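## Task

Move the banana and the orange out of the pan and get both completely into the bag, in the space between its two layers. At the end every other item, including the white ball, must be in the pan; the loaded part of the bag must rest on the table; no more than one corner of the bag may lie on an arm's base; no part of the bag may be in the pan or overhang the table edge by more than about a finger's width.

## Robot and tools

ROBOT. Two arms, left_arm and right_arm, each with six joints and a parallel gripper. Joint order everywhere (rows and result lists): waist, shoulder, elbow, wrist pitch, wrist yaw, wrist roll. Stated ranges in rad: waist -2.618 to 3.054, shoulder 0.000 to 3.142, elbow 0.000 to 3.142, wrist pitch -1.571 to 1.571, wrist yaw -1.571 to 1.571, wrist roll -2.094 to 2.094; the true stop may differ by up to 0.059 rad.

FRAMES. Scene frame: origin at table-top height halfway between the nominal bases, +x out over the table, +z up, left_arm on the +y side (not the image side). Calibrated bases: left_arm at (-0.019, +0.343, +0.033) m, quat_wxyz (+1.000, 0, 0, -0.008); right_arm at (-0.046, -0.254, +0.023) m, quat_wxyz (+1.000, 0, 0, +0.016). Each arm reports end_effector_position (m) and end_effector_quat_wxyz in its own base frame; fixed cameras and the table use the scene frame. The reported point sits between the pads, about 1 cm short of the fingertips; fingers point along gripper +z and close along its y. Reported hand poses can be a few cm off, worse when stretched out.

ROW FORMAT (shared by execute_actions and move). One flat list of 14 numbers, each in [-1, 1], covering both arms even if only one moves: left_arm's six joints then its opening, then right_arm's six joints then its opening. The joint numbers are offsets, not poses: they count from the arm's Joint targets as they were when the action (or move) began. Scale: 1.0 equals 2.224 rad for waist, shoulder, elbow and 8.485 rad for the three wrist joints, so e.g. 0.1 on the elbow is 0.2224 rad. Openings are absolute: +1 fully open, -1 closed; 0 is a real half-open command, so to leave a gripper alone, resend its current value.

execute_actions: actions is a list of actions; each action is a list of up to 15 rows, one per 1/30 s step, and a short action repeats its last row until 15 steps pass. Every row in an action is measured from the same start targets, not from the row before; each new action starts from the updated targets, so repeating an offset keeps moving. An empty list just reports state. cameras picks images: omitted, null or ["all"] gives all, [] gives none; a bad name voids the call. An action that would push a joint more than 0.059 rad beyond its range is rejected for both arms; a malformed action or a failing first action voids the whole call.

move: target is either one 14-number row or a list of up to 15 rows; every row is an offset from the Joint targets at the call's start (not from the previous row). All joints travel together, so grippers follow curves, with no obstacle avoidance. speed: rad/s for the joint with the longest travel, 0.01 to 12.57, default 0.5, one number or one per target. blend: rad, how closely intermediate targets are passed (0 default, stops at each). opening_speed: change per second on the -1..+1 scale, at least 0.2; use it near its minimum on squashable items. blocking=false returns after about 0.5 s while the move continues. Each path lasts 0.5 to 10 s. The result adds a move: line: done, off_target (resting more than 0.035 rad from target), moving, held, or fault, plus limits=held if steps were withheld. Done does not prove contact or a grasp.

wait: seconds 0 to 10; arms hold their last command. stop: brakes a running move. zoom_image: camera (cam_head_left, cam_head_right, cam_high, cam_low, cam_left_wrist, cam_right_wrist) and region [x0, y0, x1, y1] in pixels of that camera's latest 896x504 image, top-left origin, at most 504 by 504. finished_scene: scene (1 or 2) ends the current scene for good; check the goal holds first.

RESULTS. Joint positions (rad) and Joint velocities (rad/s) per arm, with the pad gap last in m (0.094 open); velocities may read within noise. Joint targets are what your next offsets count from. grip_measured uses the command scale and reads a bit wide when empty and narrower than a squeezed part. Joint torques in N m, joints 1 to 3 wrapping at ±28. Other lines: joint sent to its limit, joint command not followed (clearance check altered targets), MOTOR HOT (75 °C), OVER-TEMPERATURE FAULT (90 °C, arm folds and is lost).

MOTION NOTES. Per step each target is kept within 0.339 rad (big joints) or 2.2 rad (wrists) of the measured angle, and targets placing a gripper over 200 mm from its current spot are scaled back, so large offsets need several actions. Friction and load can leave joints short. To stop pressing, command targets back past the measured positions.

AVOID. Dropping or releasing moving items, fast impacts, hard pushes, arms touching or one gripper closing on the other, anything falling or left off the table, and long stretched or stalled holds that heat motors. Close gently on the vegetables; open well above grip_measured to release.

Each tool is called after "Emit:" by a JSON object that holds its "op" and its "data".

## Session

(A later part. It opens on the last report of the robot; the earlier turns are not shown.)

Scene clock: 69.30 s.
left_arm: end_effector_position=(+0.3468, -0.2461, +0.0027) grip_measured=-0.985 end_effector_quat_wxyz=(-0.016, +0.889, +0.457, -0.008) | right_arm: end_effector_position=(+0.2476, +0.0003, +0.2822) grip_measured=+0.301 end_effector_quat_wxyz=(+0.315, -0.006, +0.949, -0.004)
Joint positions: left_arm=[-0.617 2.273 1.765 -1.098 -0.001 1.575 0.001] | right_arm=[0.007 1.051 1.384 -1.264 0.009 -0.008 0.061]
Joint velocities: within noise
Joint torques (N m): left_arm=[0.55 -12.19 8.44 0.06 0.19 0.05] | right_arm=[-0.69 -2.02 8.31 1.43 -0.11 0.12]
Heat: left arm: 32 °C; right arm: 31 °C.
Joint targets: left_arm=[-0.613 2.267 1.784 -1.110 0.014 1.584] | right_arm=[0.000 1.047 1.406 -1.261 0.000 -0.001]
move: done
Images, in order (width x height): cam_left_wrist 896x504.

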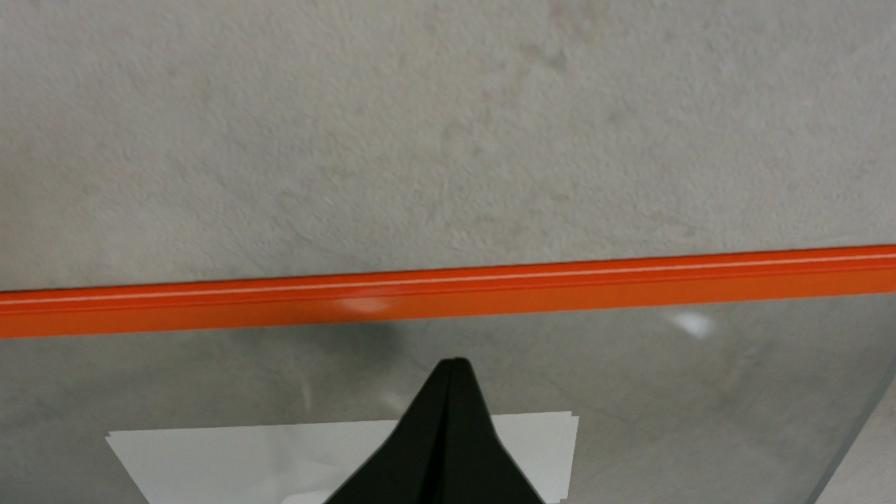

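Emit:
{"op": "move", "data": {"target": [[0,0,0,-0.012,0,0,0.15,0,0,0,0,0,0,0.3],[0,0.0351,-0.0998,0.018,0,0,0.15,0,0,0,0,0,0,0.3],[0,0.0351,-0.0998,0.018,0,0,-0.5,0,0,0,0,0,0,0.3]], "speed": [0.1,0.12,0.1], "opening_speed": 0.4, "cameras": ["cam_left_wrist"]}}

Emit:
{"op": "move", "data": {"target": [0,0,0,0,0,0,-1,0,0,0,0,0,0,0.3], "speed": 0.15, "opening_speed": 0.4, "cameras": ["cam_left_wrist"]}}

Emit:
{"op": "move", "data": {"target": [0,-0.0351,0.0998,-0.018,0,0,-1,0,0,0,0,0,0,0.3], "speed": 0.15, "cameras": ["cam_left_wrist"]}}

Scene clock: 75.27 s.
left_arm: end_effector_position=(+0.3299, -0.2342, -0.0183) grip_measured=-0.499 end_effector_quat_wxyz=(-0.023, +0.889, +0.457, -0.012) | right_arm: end_effector_position=(+0.2476, +0.0003, +0.2822) grip_measured=+0.301 end_effector_quat_wxyz=(+0.315, -0.006, +0.949, -0.004)
Joint positions: left_arm=[-0.617 2.238 1.617 -1.003 -0.001 1.575 0.024] | right_arm=[0.007 1.051 1.384 -1.264 0.009 -0.008 0.061]
Joint velocities: within noise
Joint torques (N m): left_arm=[0.58 -2.93 1.01 0.69 0.2 0.04] | right_arm=[-0.7 -2.02 8.31 1.42 -0.11 0.12]
Heat: left arm: 33 °C; right arm: 31 °C.
Joint targets: left_arm=[-0.613 2.345 1.562 -0.958 0.014 1.584] | right_arm=[0.000 1.047 1.406 -1.261 0.000 -0.001]
move: off_target (left_arm); target 3's new numbers were sent with left_arm's shoulder 0.108 rad from that target; left_arm: the shoulder is farthest, 0.107 rad from its target
Images, in order (width x height): cam_left_wrist 896x504.

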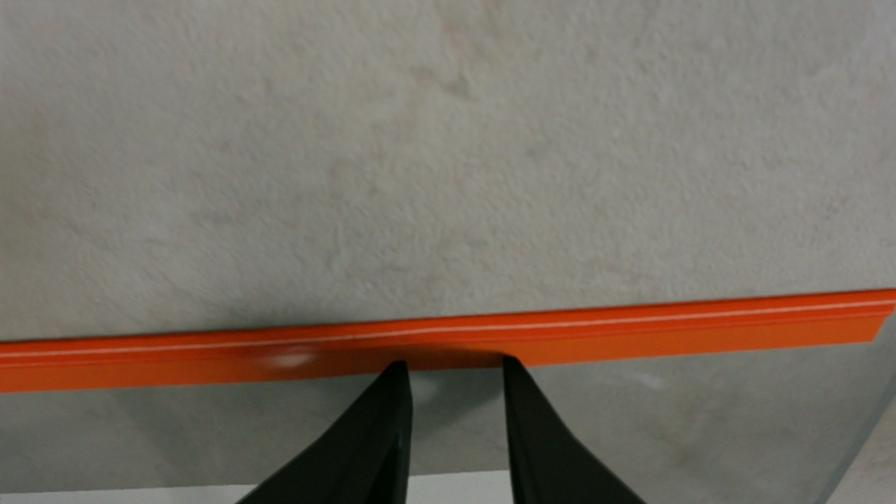

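Scene clock: 76.73 s.
left_arm: end_effector_position=(+0.3379, -0.2398, -0.0189) grip_measured=-0.985 end_effector_quat_wxyz=(-0.006, +0.890, +0.457, -0.003) | right_arm: end_effector_position=(+0.2476, +0.0003, +0.2822) grip_measured=+0.301 end_effector_quat_wxyz=(+0.315, -0.006, +0.949, -0.004)
Joint positions: left_arm=[-0.617 2.239 1.617 -0.962 -0.001 1.575 0.001] | right_arm=[0.007 1.051 1.384 -1.264 0.009 -0.008 0.061]
Joint velocities: within noise
Joint torques (N m): left_arm=[0.59 -3.04 1.09 0.33 0.2 0.04] | right_arm=[-0.69 -2.02 8.31 1.42 -0.11 0.12]
Heat: left arm: 32 °C; right arm: 31 °C.
Joint targets: left_arm=[-0.613 2.345 1.562 -0.957 0.014 1.584] | right_arm=[0.000 1.047 1.406 -1.261 0.000 -0.001]
move: off_target (left_arm); left_arm: the shoulder is farthest, 0.106 rad from its target
Images, in order (width x height): cam_left_wrist 896x504.

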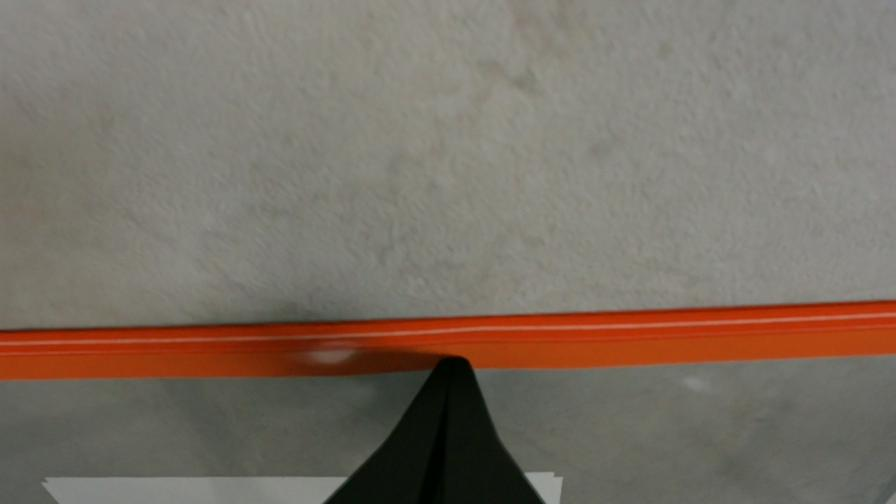

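Scene clock: 78.77 s.
left_arm: end_effector_position=(+0.3471, -0.2463, +0.0034) grip_measured=-0.985 end_effector_quat_wxyz=(-0.015, +0.889, +0.457, -0.007) | right_arm: end_effector_position=(+0.2476, +0.0003, +0.2822) grip_measured=+0.301 end_effector_quat_wxyz=(+0.315, -0.006, +0.949, -0.004)
Joint positions: left_arm=[-0.617 2.271 1.766 -1.098 -0.001 1.575 0.001] | right_arm=[0.007 1.051 1.384 -1.264 0.009 -0.008 0.061]
Joint velocities: within noise
Joint torques (N m): left_arm=[0.58 -12.12 8.43 0.05 0.2 0.04] | right_arm=[-0.69 -2.02 8.29 1.42 -0.11 0.12]
Heat: left arm: 32 °C; right arm: 31 °C.
Joint targets: left_arm=[-0.613 2.267 1.784 -1.110 0.014 1.584] | right_arm=[0.000 1.047 1.406 -1.261 0.000 -0.001]
move: done
Images, in order (width x height): cam_left_wrist 896x504.

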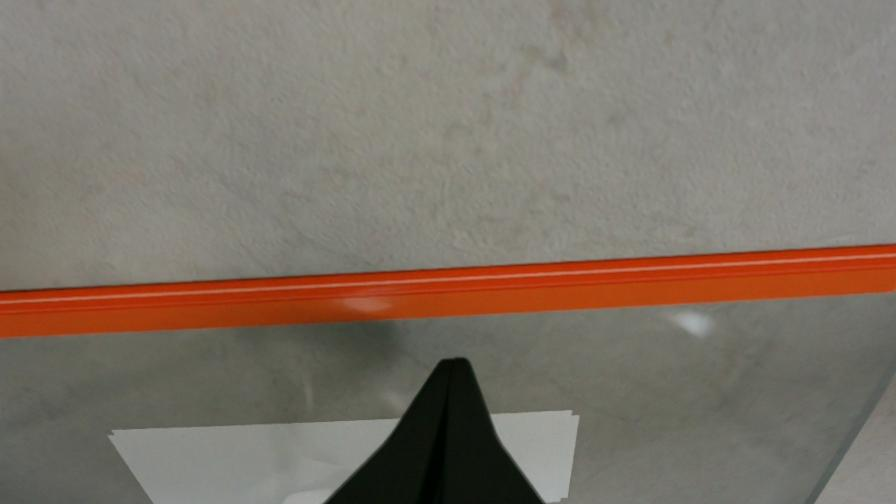

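Emit:
{"op": "move", "data": {"target": [[0,0,0,-0.006,0,0,0.1,0,0,0,0,0,0,0.3],[0,0.0486,-0.1232,0.030,0,0,0.1,0,0,0,0,0,0,0.3],[0,0.0486,-0.1232,0.030,0,0,-0.6,0,0,0,0,0,0,0.3]], "speed": [0.1,0.15,0.1], "opening_speed": 0.3, "cameras": ["cam_left_wrist"]}}

Emit:
{"op": "move", "data": {"target": [0,0,0,0,0,0,-1,0,0,0,0,0,0,0.3], "speed": 0.15, "opening_speed": 0.3, "cameras": ["cam_left_wrist"]}}

Scene clock: 85.70 s.
left_arm: end_effector_position=(+0.3305, -0.2346, -0.0237) grip_measured=-0.599 end_effector_quat_wxyz=(-0.013, +0.889, +0.457, -0.007) | right_arm: end_effector_position=(+0.2476, +0.0003, +0.2822) grip_measured=+0.301 end_effector_quat_wxyz=(+0.315, -0.006, +0.949, -0.004)
Joint positions: left_arm=[-0.617 2.228 1.579 -0.951 -0.001 1.575 0.019] | right_arm=[0.007 1.051 1.384 -1.264 0.009 -0.008 0.061]
Joint velocities: within noise
Joint torques (N m): left_arm=[0.55 0.27 -0.32 1.34 0.2 0.04] | right_arm=[-0.68 -2.03 8.31 1.42 -0.11 0.12]
Heat: left arm: 32 °C; right arm: 31 °C.
Joint targets: left_arm=[-0.613 2.375 1.510 -0.856 0.014 1.584] | right_arm=[0.000 1.047 1.406 -1.261 0.000 -0.001]
move: off_target (left_arm); target 3's new numbers were sent with left_arm's wrist pitch 0.157 rad from that target; left_arm: the shoulder is farthest, 0.147 rad from its target
Images, in order (width x height): cam_left_wrist 896x504.

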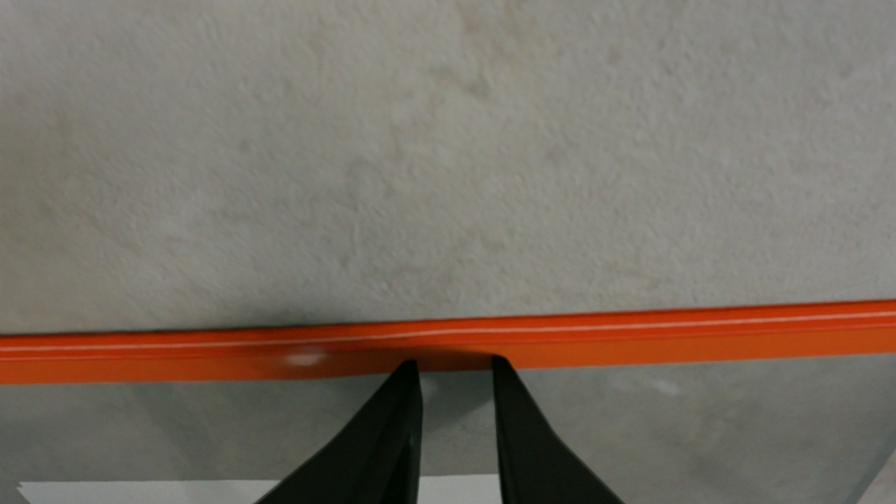

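Scene clock: 87.23 s.
left_arm: end_effector_position=(+0.3367, -0.2389, -0.0240) grip_measured=-0.985 end_effector_quat_wxyz=(+0.000, +0.890, +0.457, +0.000) | right_arm: end_effector_position=(+0.2476, +0.0003, +0.2822) grip_measured=+0.301 end_effector_quat_wxyz=(+0.315, -0.006, +0.949, -0.004)
Joint positions: left_arm=[-0.617 2.229 1.579 -0.92 -0.001 1.575 0.001] | right_arm=[0.007 1.051 1.384 -1.264 0.009 -0.008 0.061]
Joint velocities: within noise
Joint torques (N m): left_arm=[0.59 0.18 -0.23 1.07 0.2 0.04] | right_arm=[-0.69 -2 8.29 1.42 -0.1 0.12]
Heat: left arm: 31 °C; right arm: 31 °C.
Joint targets: left_arm=[-0.613 2.375 1.510 -0.856 0.014 1.584] | right_arm=[0.000 1.047 1.406 -1.261 0.000 -0.001]
move: off_target (left_arm); left_arm: the shoulder is farthest, 0.146 rad from its target
Images, in order (width x height): cam_left_wrist 896x504.

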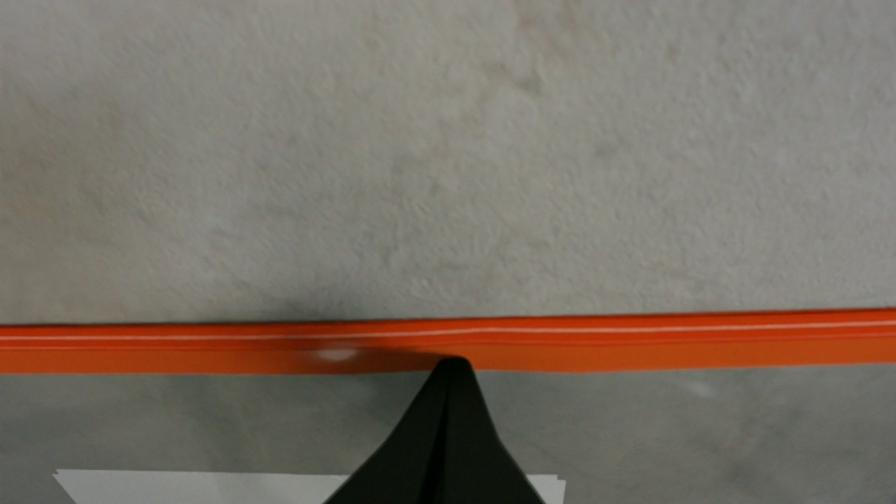

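Emit:
{"op": "move", "data": {"target": [[0,-0.0486,0.1232,-0.0264,0,0,-1,0,0,0,0,0,0,0.3],[0,-0.0486,0.1232,-0.0264,0,0,0.15,0,0,0,0,0,0,0.3],[0,0,-0.0022,0.006,0,0,0.15,0,0,0,0,0,0,0.3],[0,0,-0.0022,0.006,0,0,-0.6,0,0,0,0,0,0,0.3]], "speed": [0.2,0.2,0.15,0.1], "opening_speed": 0.8, "cameras": ["cam_left_wrist"]}}

Emit:
{"op": "move", "data": {"target": [0,0,0,0,0,0,-1,0,0,0,0,0,0,0.3], "speed": 0.15, "opening_speed": 0.8, "cameras": ["cam_left_wrist"]}}

Scene clock: 94.63 s.
left_arm: end_effector_position=(+0.3394, -0.2410, -0.0242) grip_measured=-0.596 end_effector_quat_wxyz=(+0.006, +0.890, +0.457, +0.003) | right_arm: end_effector_position=(+0.2476, +0.0003, +0.2822) grip_measured=+0.301 end_effector_quat_wxyz=(+0.315, -0.006, +0.949, -0.004)
Joint positions: left_arm=[-0.617 2.23 1.58 -0.907 0 1.575 0.019] | right_arm=[0.007 1.051 1.384 -1.264 0.009 -0.008 0.061]
Joint velocities: within noise
Joint torques (N m): left_arm=[0.55 0.05 -0.8 1.52 0.19 0.05] | right_arm=[-0.69 -2.02 8.29 1.42 -0.1 0.11]
Heat: left arm: 32 °C; right arm: 32 °C.
Joint targets: left_arm=[-0.613 2.375 1.506 -0.805 0.014 1.584] | right_arm=[0.000 1.047 1.406 -1.261 0.000 -0.001]
move: unfinished (the simulator was too slow to fit another step into this call; the move has ended); target 4's new numbers were sent with left_arm's shoulder 0.142 rad from that target; left_arm: the shoulder is farthest, 0.145 rad from its target
Images, in order (width x height): cam_left_wrist 896x504.

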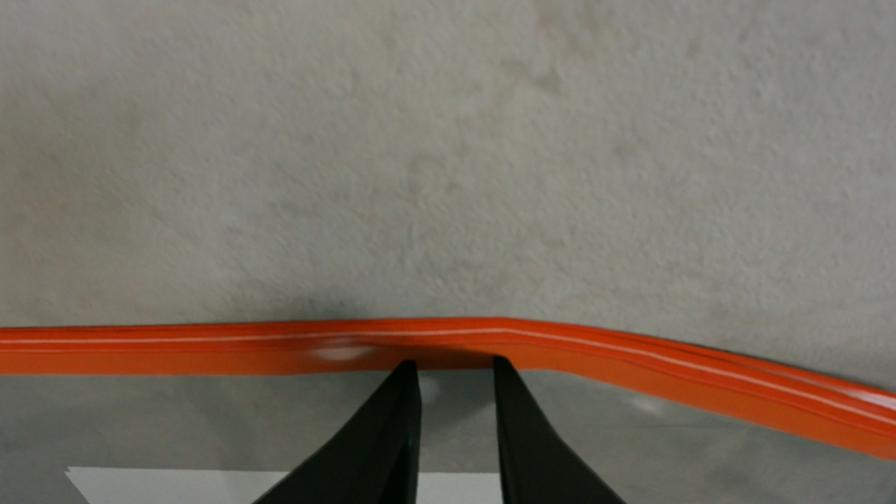

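Scene clock: 95.33 s.
left_arm: end_effector_position=(+0.3417, -0.2426, -0.0241) grip_measured=-0.985 end_effector_quat_wxyz=(+0.011, +0.889, +0.457, +0.006) | right_arm: end_effector_position=(+0.2476, +0.0003, +0.2822) grip_measured=+0.301 end_effector_quat_wxyz=(+0.315, -0.006, +0.949, -0.004)
Joint positions: left_arm=[-0.617 2.23 1.58 -0.896 0 1.575 0.001] | right_arm=[0.007 1.051 1.384 -1.264 0.009 -0.008 0.061]
Joint velocities: within noise
Joint torques (N m): left_arm=[0.58 0.08 -0.76 1.43 0.2 0.04] | right_arm=[-0.69 -2.02 8.29 1.42 -0.1 0.11]
Heat: left arm: 31 °C; right arm: 32 °C.
Joint targets: left_arm=[-0.613 2.375 1.506 -0.805 0.014 1.584] | right_arm=[0.000 1.047 1.406 -1.261 0.000 -0.001]
move: off_target (left_arm); left_arm: the shoulder is farthest, 0.145 rad from its target
Images, in order (width x height): cam_left_wrist 896x504.

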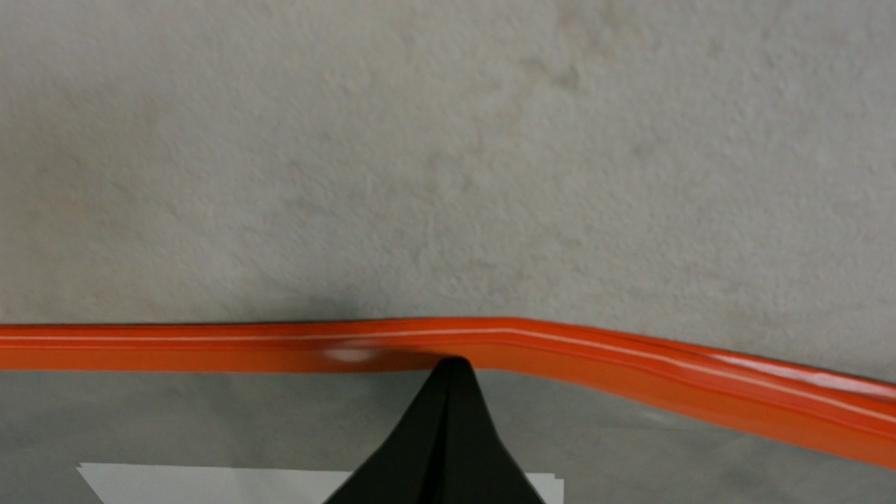

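Emit:
{"op": "move", "data": {"target": [[0,-0.0486,0.1232,-0.0304,0,0,-1,0,0,0,0,0,0,0.3],[0,-0.0486,0.1232,-0.0304,0,0,0.35,0,0,0,0,0,0,0.3],[0,0,0,-0.0028,0,0,0.35,0,0,0,0,0,0,0.3]], "speed": [0.2,0.2,0.15], "opening_speed": 0.8, "cameras": []}}

Emit:
{"op": "move", "data": {"target": [0,0,0,0,0,0,-1,0,0,0,0,0,0,0.3], "opening_speed": 0.5, "cameras": ["cam_left_wrist"]}}

Scene clock: 101.77 s.
left_arm: end_effector_position=(+0.3449, -0.2449, -0.0237) grip_measured=+0.349 end_effector_quat_wxyz=(+0.015, +0.889, +0.457, +0.008) | right_arm: end_effector_position=(+0.2476, +0.0003, +0.2822) grip_measured=+0.301 end_effector_quat_wxyz=(+0.315, -0.006, +0.949, -0.004)
Joint positions: left_arm=[-0.617 2.235 1.59 -0.892 0 1.575 0.063] | right_arm=[0.007 1.051 1.384 -1.264 0.009 -0.008 0.061]
Joint velocities: within noise
Joint torques (N m): left_arm=[0.59 -0.46 -1.74 1.15 0.2 0.04] | right_arm=[-0.69 -2.03 8.31 1.42 -0.11 0.12]
Heat: left arm: 32 °C; right arm: 32 °C.
Joint targets: left_arm=[-0.613 2.375 1.505 -0.829 0.014 1.584] | right_arm=[0.000 1.047 1.406 -1.261 0.000 -0.001]
move: off_target (left_arm); left_arm: the shoulder is farthest, 0.140 rad from its target
No camera images: "cameras" was empty.

Scene clock: 104.67 s.
left_arm: end_effector_position=(+0.3417, -0.2426, -0.0240) grip_measured=-0.985 end_effector_quat_wxyz=(+0.010, +0.890, +0.457, +0.006) | right_arm: end_effector_position=(+0.2476, +0.0003, +0.2822) grip_measured=+0.301 end_effector_quat_wxyz=(+0.315, -0.006, +0.949, -0.004)
Joint positions: left_arm=[-0.617 2.231 1.582 -0.898 0 1.576 0.001] | right_arm=[0.007 1.051 1.384 -1.264 0.009 -0.008 0.061]
Joint velocities: within noise
Joint torques (N m): left_arm=[0.57 -0.02 -0.96 1.18 0.19 0.03] | right_arm=[-0.69 -2.03 8.32 1.42 -0.11 0.12]
Heat: left arm: 31 °C; right arm: 32 °C.
Joint targets: left_arm=[-0.613 2.375 1.505 -0.829 0.014 1.584] | right_arm=[0.000 1.047 1.406 -1.261 0.000 -0.001]
move: off_target (left_arm); left_arm: the shoulder is farthest, 0.144 rad from its target
Images, in order (width x height): cam_left_wrist 896x504.

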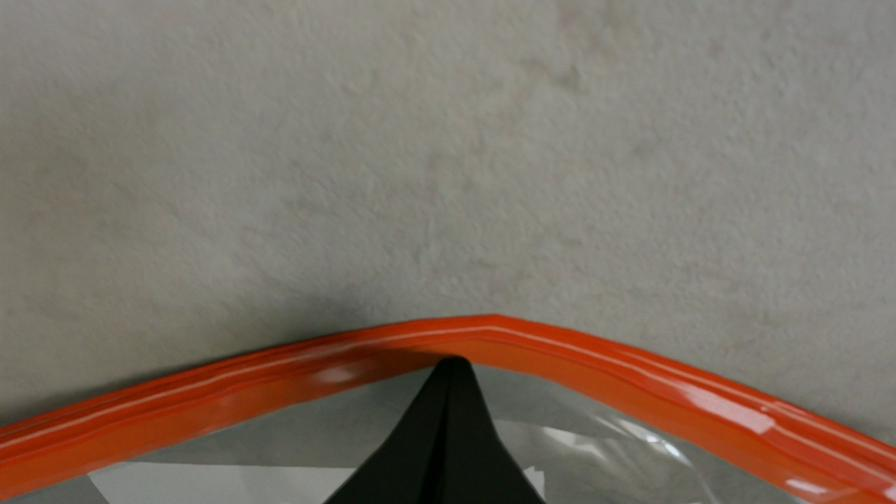

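Looks gripped (both sides bunched). Lift slowly.

Emit:
{"op": "move", "data": {"target": [0,-0.0486,0.1232,-0.0304,0,0,-1,0,0,0,0,0,0,0.3], "speed": 0.15, "cameras": ["cam_left_wrist"]}}

Scene clock: 107.40 s.
left_arm: end_effector_position=(+0.3504, -0.2488, +0.0019) grip_measured=-0.985 end_effector_quat_wxyz=(-0.006, +0.890, +0.457, -0.003) | right_arm: end_effector_position=(+0.2476, +0.0003, +0.2822) grip_measured=+0.301 end_effector_quat_wxyz=(+0.315, -0.006, +0.949, -0.004)
Joint positions: left_arm=[-0.617 2.272 1.761 -1.074 0 1.576 0.001] | right_arm=[0.007 1.051 1.384 -1.264 0.009 -0.008 0.061]
Joint velocities: within noise
Joint torques (N m): left_arm=[0.54 -12.14 8.44 0.09 0.2 0.04] | right_arm=[-0.69 -2.02 8.32 1.42 -0.11 0.12]
Heat: left arm: 31 °C; right arm: 32 °C.
Joint targets: left_arm=[-0.613 2.267 1.779 -1.086 0.014 1.584] | right_arm=[0.000 1.047 1.406 -1.261 0.000 -0.001]
move: done
Images, in order (width x height): cam_left_wrist 896x504.

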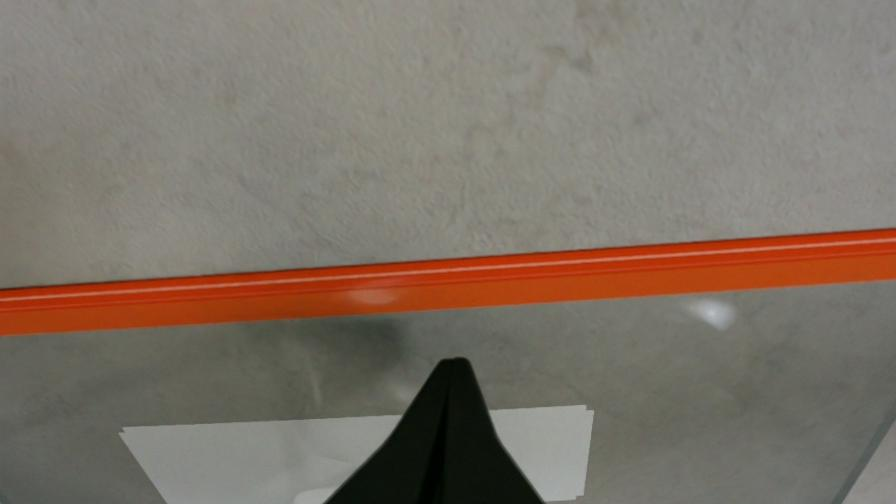

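Emit:
{"op": "move", "data": {"target": [[0,0,0,0,0,0,0.35,0,0,0,0,0,0,0.3],[0,0.0486,-0.1232,0.0304,0,0,0.35,0,0,0,0,0,0,0.3]], "speed": [0.2,0.15], "opening_speed": 0.8, "cameras": []}}

Emit:
{"op": "move", "data": {"target": [0,0,0,0,0,0,-0.7,0,0,0,0,0,0,0.3], "opening_speed": 0.5, "cameras": ["cam_left_wrist"]}}

Emit:
{"op": "move", "data": {"target": [0,-0.02,0.05,-0.0122,0,0,-1,0,0,0,0,0,0,0.3], "speed": 0.3, "opening_speed": 0.8, "cameras": ["cam_left_wrist"]}}

Scene clock: 111.87 s.
left_arm: end_effector_position=(+0.3419, -0.2428, -0.0240) grip_measured=+0.349 end_effector_quat_wxyz=(+0.009, +0.890, +0.457, +0.004) | right_arm: end_effector_position=(+0.2476, +0.0003, +0.2822) grip_measured=+0.301 end_effector_quat_wxyz=(+0.315, -0.006, +0.949, -0.004)
Joint positions: left_arm=[-0.617 2.235 1.59 -0.906 0 1.576 0.063] | right_arm=[0.007 1.051 1.384 -1.264 0.009 -0.008 0.061]
Joint velocities: within noise
Joint torques (N m): left_arm=[0.58 -0.46 -1.72 1.26 0.19 0.04] | right_arm=[-0.69 -1.99 8.31 1.42 -0.11 0.11]
Heat: left arm: 32 °C; right arm: 32 °C.
Joint targets: left_arm=[-0.613 2.375 1.505 -0.828 0.014 1.584] | right_arm=[0.000 1.047 1.406 -1.261 0.000 -0.001]
move: off_target (left_arm); left_arm: the shoulder is farthest, 0.140 rad from its target
No camera images: "cameras" was empty.

Scene clock: 114.17 s.
left_arm: end_effector_position=(+0.3397, -0.2413, -0.0242) grip_measured=-0.696 end_effector_quat_wxyz=(+0.006, +0.890, +0.457, +0.003) | right_arm: end_effector_position=(+0.2476, +0.0003, +0.2822) grip_measured=+0.301 end_effector_quat_wxyz=(+0.315, -0.006, +0.949, -0.004)
Joint positions: left_arm=[-0.617 2.231 1.582 -0.908 0 1.576 0.014] | right_arm=[0.007 1.051 1.384 -1.264 0.009 -0.008 0.061]
Joint velocities: within noise
Joint torques (N m): left_arm=[0.61 -0.05 -0.98 1.26 0.2 0.04] | right_arm=[-0.7 -2 8.31 1.42 -0.11 0.11]
Heat: left arm: 31 °C; right arm: 32 °C.
Joint targets: left_arm=[-0.613 2.375 1.505 -0.829 0.014 1.584] | right_arm=[0.000 1.047 1.406 -1.261 0.000 -0.001]
move: off_target (left_arm); left_arm: the shoulder is farthest, 0.144 rad from its target
Images, in order (width x height): cam_left_wrist 896x504.

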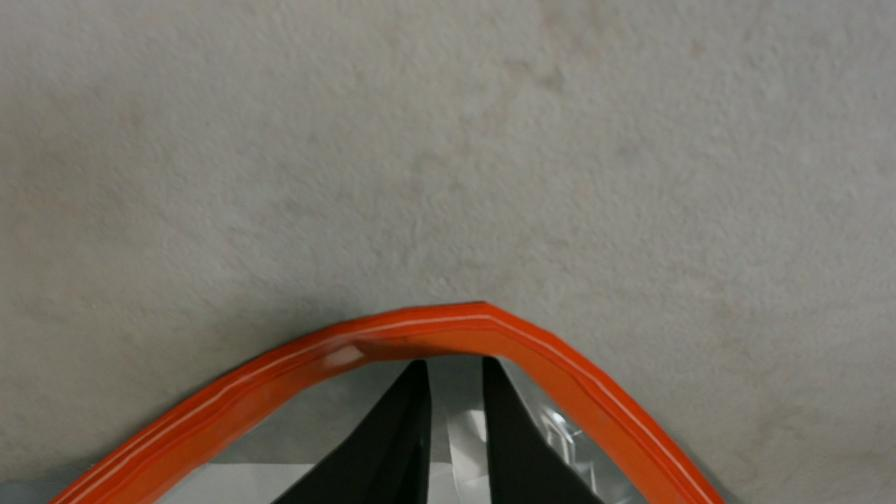

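Scene clock: 114.93 s.
left_arm: end_effector_position=(+0.3453, -0.2452, -0.0177) grip_measured=-0.985 end_effector_quat_wxyz=(+0.005, +0.890, +0.457, +0.003) | right_arm: end_effector_position=(+0.2476, +0.0003, +0.2822) grip_measured=+0.301 end_effector_quat_wxyz=(+0.315, -0.006, +0.949, -0.004)
Joint positions: left_arm=[-0.617 2.247 1.637 -0.949 0 1.576 0.001] | right_arm=[0.007 1.051 1.384 -1.264 0.009 -0.008 0.061]
Joint velocities: within noise
Joint torques (N m): left_arm=[0.57 -5.05 4.45 0.52 0.2 0.04] | right_arm=[-0.7 -2.02 8.32 1.42 -0.1 0.11]
Heat: left arm: 31 °C; right arm: 32 °C.
Joint targets: left_arm=[-0.613 2.330 1.616 -0.932 0.014 1.584] | right_arm=[0.000 1.047 1.406 -1.261 0.000 -0.001]
move: off_target (left_arm); left_arm: the shoulder is farthest, 0.083 rad from its target
Images, in order (width x height): cam_left_wrist 896x504.

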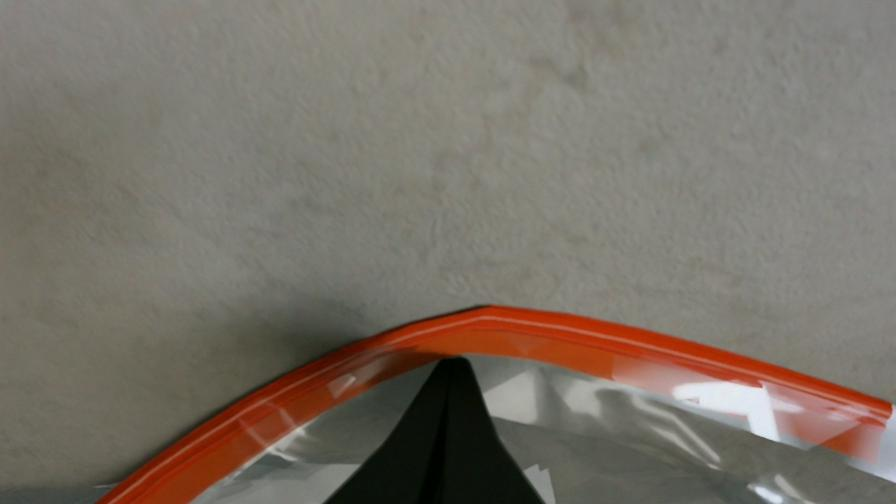

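Much more promising.

Emit:
{"op": "move", "data": {"target": [0,-0.0286,0.0732,-0.0182,0,0,-1,0,0,0,0,0,0,0.3], "speed": 0.15, "cameras": ["cam_left_wrist"]}}

Scene clock: 116.93 s.
left_arm: end_effector_position=(+0.3504, -0.2488, +0.0019) grip_measured=-0.985 end_effector_quat_wxyz=(-0.006, +0.890, +0.457, -0.003) | right_arm: end_effector_position=(+0.2476, +0.0003, +0.2822) grip_measured=+0.301 end_effector_quat_wxyz=(+0.315, -0.006, +0.949, -0.004)
Joint positions: left_arm=[-0.617 2.272 1.761 -1.074 0 1.576 0.001] | right_arm=[0.007 1.051 1.384 -1.264 0.009 -0.008 0.061]
Joint velocities: within noise
Joint torques (N m): left_arm=[0.57 -12.11 8.46 0.11 0.2 0.05] | right_arm=[-0.69 -2.02 8.32 1.42 -0.11 0.11]
Heat: left arm: 31 °C; right arm: 32 °C.
Joint targets: left_arm=[-0.613 2.267 1.779 -1.086 0.014 1.584] | right_arm=[0.000 1.047 1.406 -1.261 0.000 -0.001]
move: done
Images, in order (width x height): cam_left_wrist 896x504.

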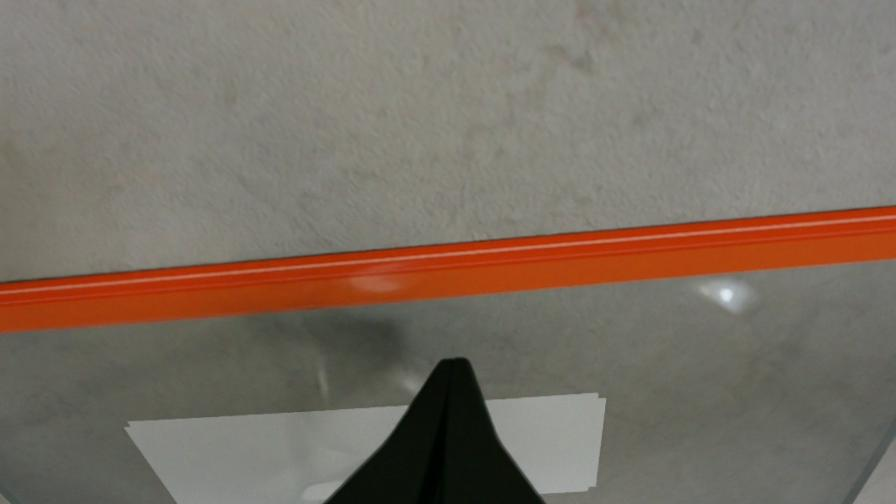

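Emit:
{"op": "move", "data": {"target": [[-0.0144,-0.004,0.01,0,0,-0.006,0.35,0,0,0,0,0,0,0.3],[-0.0144,0.0486,-0.1232,0.0304,0,-0.006,0.35,0,0,0,0,0,0,0.3]], "speed": [0.2,0.15], "opening_speed": 0.8, "cameras": ["cam_left_wrist"]}}

Emit:
{"op": "move", "data": {"target": [0,0,0,0,0,0,-0.7,0,0,0,0,0,0,0.3], "opening_speed": 0.5, "cameras": ["cam_left_wrist"]}}

Emit:
{"op": "move", "data": {"target": [0,-0.008,0.02,-0.005,0,0,-1,0,0,0,0,0,0,0.3], "speed": 0.3, "opening_speed": 0.8, "cameras": ["cam_left_wrist"]}}

Scene clock: 120.03 s.
left_arm: end_effector_position=(+0.3306, -0.2477, -0.0242) grip_measured=+0.348 end_effector_quat_wxyz=(+0.000, +0.888, +0.459, +0.000) | right_arm: end_effector_position=(+0.2476, +0.0003, +0.2822) grip_measured=+0.301 end_effector_quat_wxyz=(+0.315, -0.006, +0.949, -0.004)
Joint positions: left_arm=[-0.643 2.23 1.58 -0.92 0.001 1.544 0.063] | right_arm=[0.007 1.051 1.384 -1.264 0.009 -0.008 0.061]
Joint velocities: within noise
Joint torques (N m): left_arm=[0.02 0.12 -0.83 1.37 0.19 -0.15] | right_arm=[-0.68 -2.03 8.31 1.42 -0.1 0.12]
Heat: left arm: 32 °C; right arm: 32 °C.
Joint targets: left_arm=[-0.645 2.375 1.505 -0.829 0.014 1.534] | right_arm=[0.000 1.047 1.406 -1.261 0.000 -0.001]
move: off_target (left_arm); left_arm: the shoulder is farthest, 0.145 rad from its target
Images, in order (width x height): cam_left_wrist 896x504.

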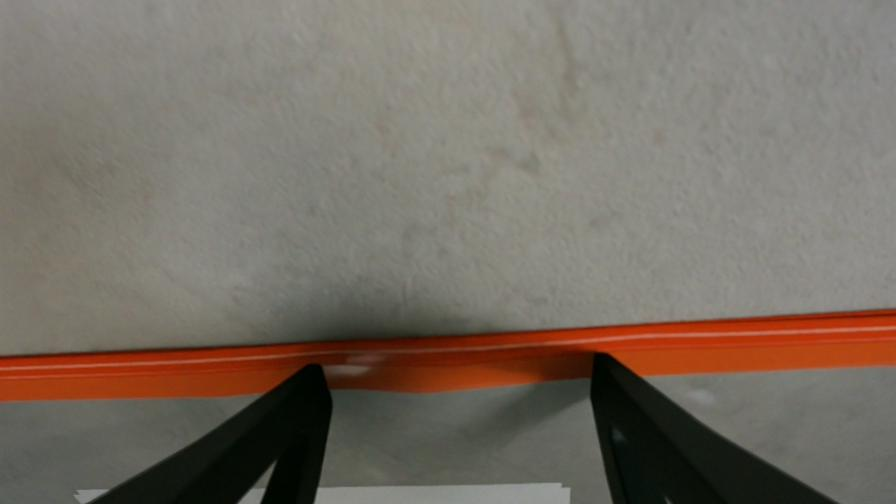

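Scene clock: 122.33 s.
left_arm: end_effector_position=(+0.3331, -0.2496, -0.0242) grip_measured=-0.696 end_effector_quat_wxyz=(+0.006, +0.888, +0.459, +0.002) | right_arm: end_effector_position=(+0.2476, +0.0003, +0.2822) grip_measured=+0.301 end_effector_quat_wxyz=(+0.315, -0.006, +0.949, -0.004)
Joint positions: left_arm=[-0.643 2.23 1.58 -0.907 0.001 1.544 0.014] | right_arm=[0.007 1.051 1.384 -1.264 0.009 -0.008 0.061]
Joint velocities: within noise
Joint torques (N m): left_arm=[0.08 0.05 -0.73 1.26 0.18 -0.14] | right_arm=[-0.69 -2.02 8.31 1.42 -0.11 0.12]
Heat: left arm: 31 °C; right arm: 32 °C.
Joint targets: left_arm=[-0.645 2.375 1.506 -0.828 0.014 1.534] | right_arm=[0.000 1.047 1.406 -1.261 0.000 -0.001]
move: off_target (left_arm); left_arm: the shoulder is farthest, 0.145 rad from its target
Images, in order (width x height): cam_left_wrist 896x504.

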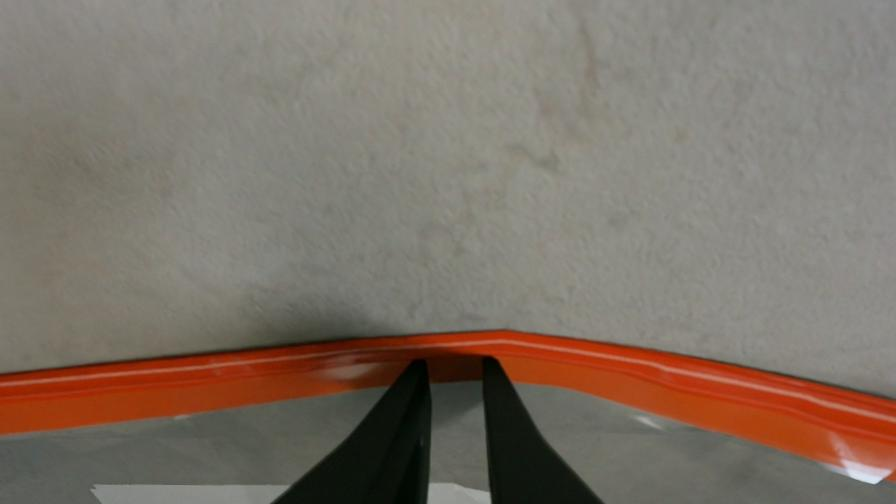

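Scene clock: 123.03 s.
left_arm: end_effector_position=(+0.3365, -0.2522, -0.0194) grip_measured=-0.985 end_effector_quat_wxyz=(+0.011, +0.888, +0.459, +0.005) | right_arm: end_effector_position=(+0.2476, +0.0003, +0.2822) grip_measured=+0.301 end_effector_quat_wxyz=(+0.315, -0.006, +0.949, -0.004)
Joint positions: left_arm=[-0.643 2.229 1.6 -0.918 0.001 1.544 0.001] | right_arm=[0.007 1.051 1.384 -1.264 0.009 -0.008 0.061]
Joint velocities: within noise
Joint torques (N m): left_arm=[0.03 -1.32 1.63 0.89 0.19 -0.14] | right_arm=[-0.69 -2.02 8.31 1.42 -0.1 0.12]
Heat: left arm: 31 °C; right arm: 32 °C.
Joint targets: left_arm=[-0.645 2.357 1.550 -0.871 0.014 1.534] | right_arm=[0.000 1.047 1.406 -1.261 0.000 -0.001]
move: off_target (left_arm); left_arm: the shoulder is farthest, 0.128 rad from its target
Images, in order (width x height): cam_left_wrist 896x504.

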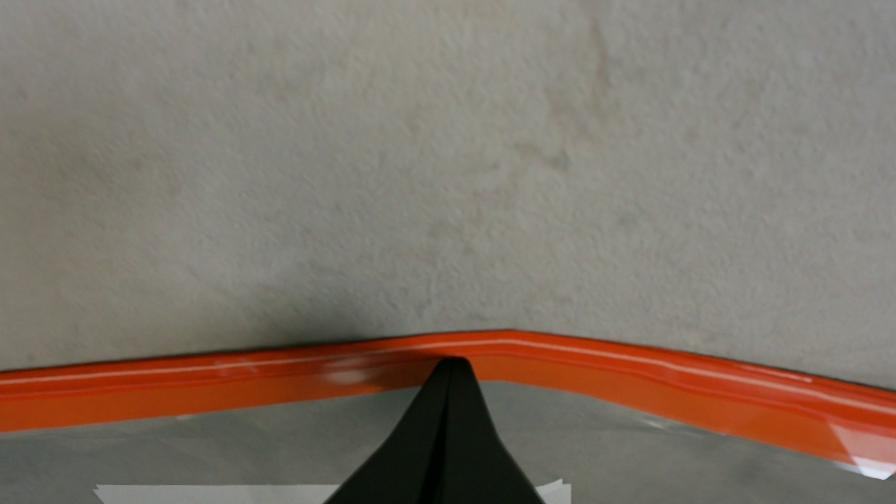

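Emit:
{"op": "move", "data": {"target": [0,-0.025,0.065,-0.016,0,0,-1,0,0,0,0,0,0,0.3], "speed": 0.15, "cameras": ["cam_left_wrist"]}}

Scene clock: 124.40 s.
left_arm: end_effector_position=(+0.3377, -0.2530, -0.0160) grip_measured=-0.985 end_effector_quat_wxyz=(-0.009, +0.888, +0.459, -0.005) | right_arm: end_effector_position=(+0.2476, +0.0003, +0.2822) grip_measured=+0.301 end_effector_quat_wxyz=(+0.315, -0.006, +0.949, -0.004)
Joint positions: left_arm=[-0.643 2.269 1.681 -1.002 0.001 1.544 0.001] | right_arm=[0.007 1.051 1.384 -1.264 0.009 -0.008 0.061]
Joint velocities: within noise
Joint torques (N m): left_arm=[0.03 -9.05 7.8 0.19 0.18 -0.13] | right_arm=[-0.68 -2 8.29 1.42 -0.1 0.12]
Heat: left arm: 31 °C; right arm: 32 °C.
Joint targets: left_arm=[-0.645 2.301 1.694 -1.007 0.014 1.534] | right_arm=[0.000 1.047 1.406 -1.261 0.000 -0.001]
move: done
Images, in order (width x height): cam_left_wrist 896x504.

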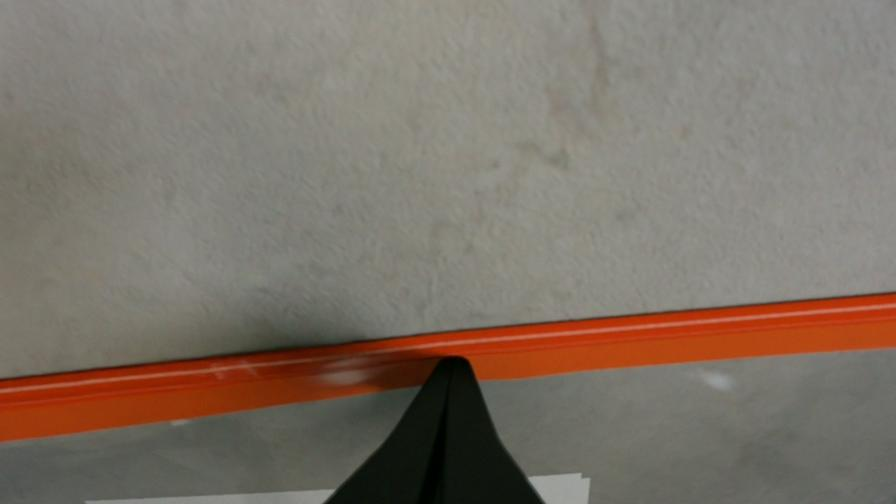

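Emit:
{"op": "move", "data": {"target": [[0.0067,-0.0153,0.0405,-0.0101,0,-0.006,-1,0.2923,0,0,0,0,0,0.3],[0.0067,-0.0153,0.0405,-0.0101,0,-0.006,0.1,0.2923,0,0,0,0,0,0.3],[0.0067,0.0198,-0.0594,0.0177,0,-0.006,0.1,0.2923,0,0,0,0,0,0.3]], "speed": [0.4,0.2,0.15], "opening_speed": 1.0, "cameras": ["cam_left_wrist","cam_right_wrist"]}}

Emit:
{"op": "move", "data": {"target": [0,0,0,0,0,0,-0.7,0,0,0,0,0,0,0.3], "opening_speed": 0.5, "cameras": ["cam_left_wrist","cam_right_wrist"]}}

Scene clock: 131.03 s.
left_arm: end_effector_position=(+0.3411, -0.2524, -0.0192) grip_measured=+0.099 end_effector_quat_wxyz=(+0.011, +0.875, +0.485, +0.004) | right_arm: end_effector_position=(+0.1989, +0.1475, +0.2822) grip_measured=+0.301 end_effector_quat_wxyz=(+0.300, -0.302, +0.900, +0.095)
Joint positions: left_arm=[-0.637 2.243 1.623 -0.928 0.001 1.493 0.052] | right_arm=[0.643 1.051 1.384 -1.264 0.007 -0.007 0.061]
Joint velocities: within noise
Joint torques (N m): left_arm=[0.73 -3.38 0.68 1.16 0.19 -0.14] | right_arm=[0.75 -2 8.31 1.42 -0.09 0.11]
Heat: left arm: 33 °C; right arm: 32 °C.
Joint targets: left_arm=[-0.630 2.346 1.562 -0.856 0.014 1.482] | right_arm=[0.650 1.047 1.406 -1.261 0.000 -0.001]
move: off_target (left_arm); left_arm: the shoulder is farthest, 0.102 rad from its target
Images, in order (width x height): cam_left_wrist 896x504, cam_right_wrist 896x504.

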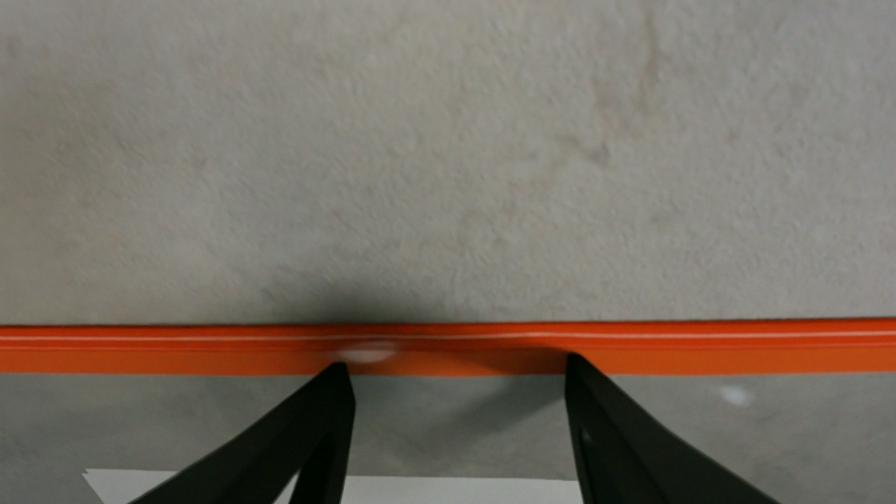

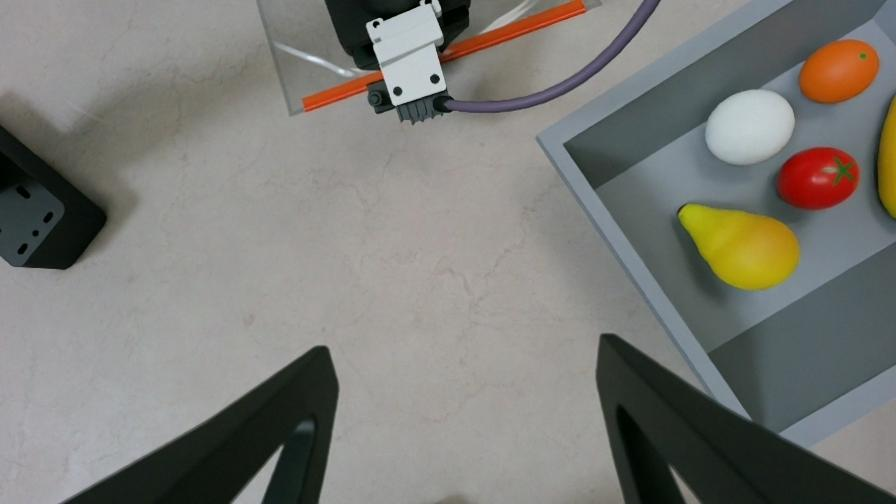

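Scene clock: 132.83 s.
left_arm: end_effector_position=(+0.3407, -0.2521, -0.0192) grip_measured=-0.697 end_effector_quat_wxyz=(+0.011, +0.875, +0.485, +0.004) | right_arm: end_effector_position=(+0.1989, +0.1475, +0.2822) grip_measured=+0.301 end_effector_quat_wxyz=(+0.300, -0.302, +0.900, +0.095)
Joint positions: left_arm=[-0.637 2.241 1.62 -0.926 0.001 1.493 0.014] | right_arm=[0.643 1.051 1.384 -1.264 0.007 -0.007 0.061]
Joint velocities: within noise
Joint torques (N m): left_arm=[0.73 -3.23 0.92 1.16 0.17 -0.14] | right_arm=[0.73 -2.03 8.32 1.42 -0.09 0.11]
Heat: left arm: 32 °C; right arm: 32 °C.
Joint targets: left_arm=[-0.630 2.345 1.562 -0.857 0.014 1.482] | right_arm=[0.650 1.047 1.406 -1.261 0.000 -0.001]
move: off_target (left_arm); left_arm: the shoulder is farthest, 0.105 rad from its target
Images, in order (width x height): cam_left_wrist 896x504, cam_right_wrist 896x504.

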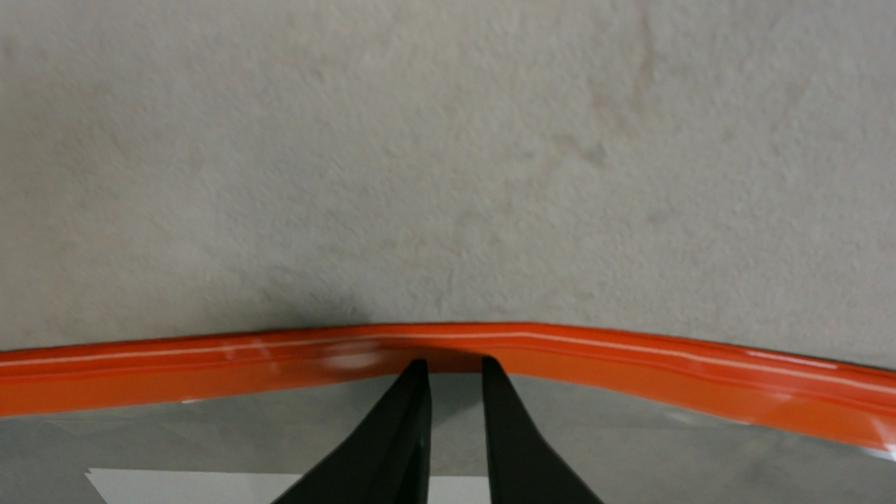

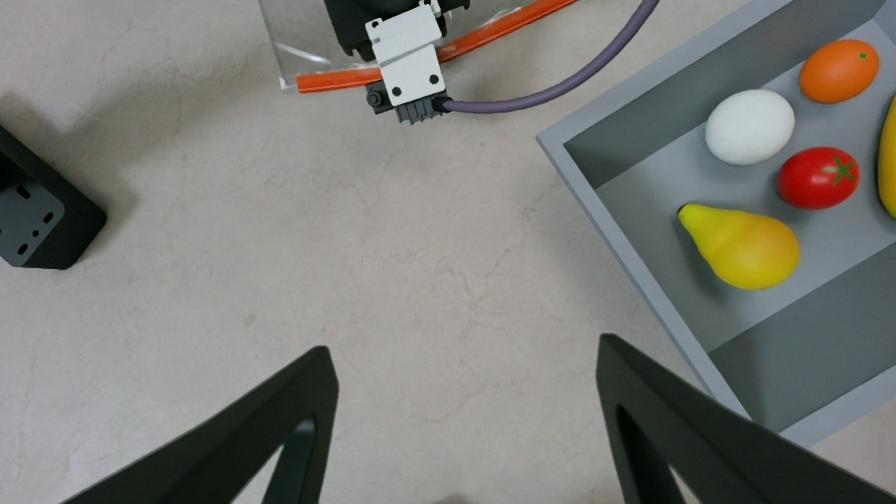

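Emit:
{"op": "move", "data": {"target": [0,0,0,0,0,0,-1,0,0,0,0,0,0,0.3], "opening_speed": 0.5, "cameras": ["cam_left_wrist"]}}

Emit:
{"op": "move", "data": {"target": [0,-0.0198,0.05,-0.0135,0,0,-1,0,0,0,0,0,0,0.3], "speed": 0.12, "cameras": ["cam_left_wrist"]}}

Scene clock: 133.87 s.
left_arm: end_effector_position=(+0.3433, -0.2540, -0.0191) grip_measured=-0.985 end_effector_quat_wxyz=(+0.017, +0.875, +0.485, +0.007) | right_arm: end_effector_position=(+0.1989, +0.1475, +0.2822) grip_measured=+0.301 end_effector_quat_wxyz=(+0.300, -0.302, +0.900, +0.095)
Joint positions: left_arm=[-0.637 2.241 1.62 -0.913 0.001 1.493 0.001] | right_arm=[0.643 1.051 1.384 -1.264 0.007 -0.007 0.061]
Joint velocities: within noise
Joint torques (N m): left_arm=[0.77 -3.32 0.92 1.04 0.19 -0.15] | right_arm=[0.75 -2.02 8.32 1.43 -0.09 0.11]
Heat: left arm: 32 °C; right arm: 32 °C.
Joint targets: left_arm=[-0.630 2.345 1.562 -0.857 0.014 1.483] | right_arm=[0.650 1.047 1.406 -1.261 0.000 -0.001]
move: off_target (left_arm); left_arm: the shoulder is farthest, 0.104 rad from its target
Images, in order (width x height): cam_left_wrist 896x504.

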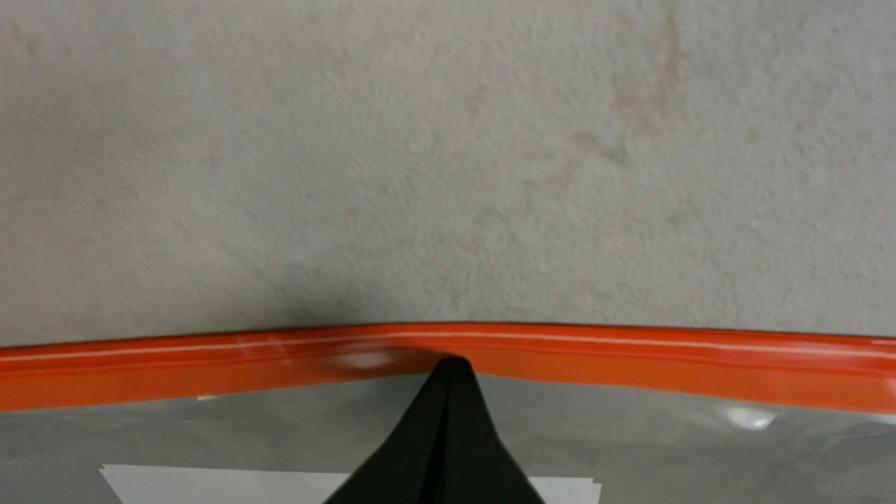

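Scene clock: 135.13 s.
left_arm: end_effector_position=(+0.3441, -0.2546, -0.0162) grip_measured=-0.985 end_effector_quat_wxyz=(+0.007, +0.875, +0.485, +0.002) | right_arm: end_effector_position=(+0.1989, +0.1475, +0.2822) grip_measured=+0.301 end_effector_quat_wxyz=(+0.300, -0.302, +0.900, +0.095)
Joint positions: left_arm=[-0.637 2.261 1.666 -0.962 0.001 1.493 0.001] | right_arm=[0.643 1.051 1.384 -1.264 0.007 -0.007 0.061]
Joint velocities: within noise
Joint torques (N m): left_arm=[0.76 -8.39 7.23 0.25 0.18 -0.14] | right_arm=[0.75 -2.03 8.31 1.42 -0.09 0.11]
Heat: left arm: 32 °C; right arm: 33 °C.
Joint targets: left_arm=[-0.630 2.301 1.673 -0.971 0.014 1.483] | right_arm=[0.650 1.047 1.406 -1.261 0.000 -0.001]
move: off_target (left_arm); left_arm: the shoulder is farthest, 0.040 rad from its target
Images, in order (width x height): cam_left_wrist 896x504.

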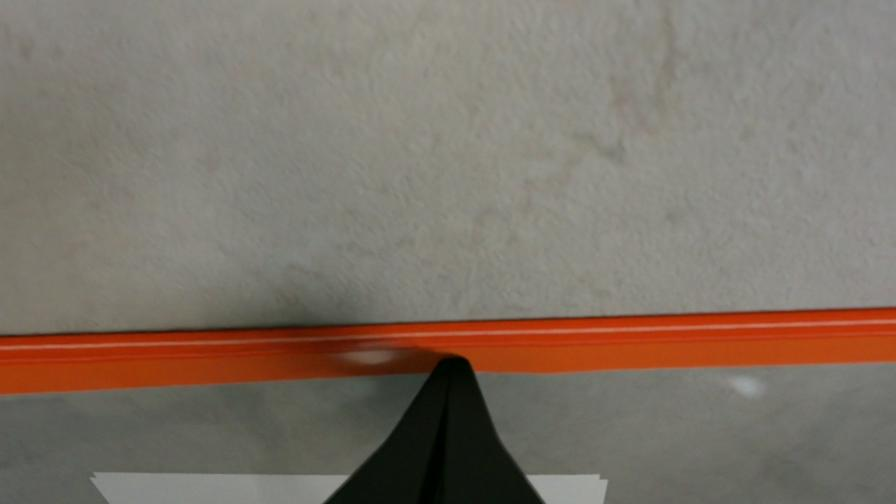

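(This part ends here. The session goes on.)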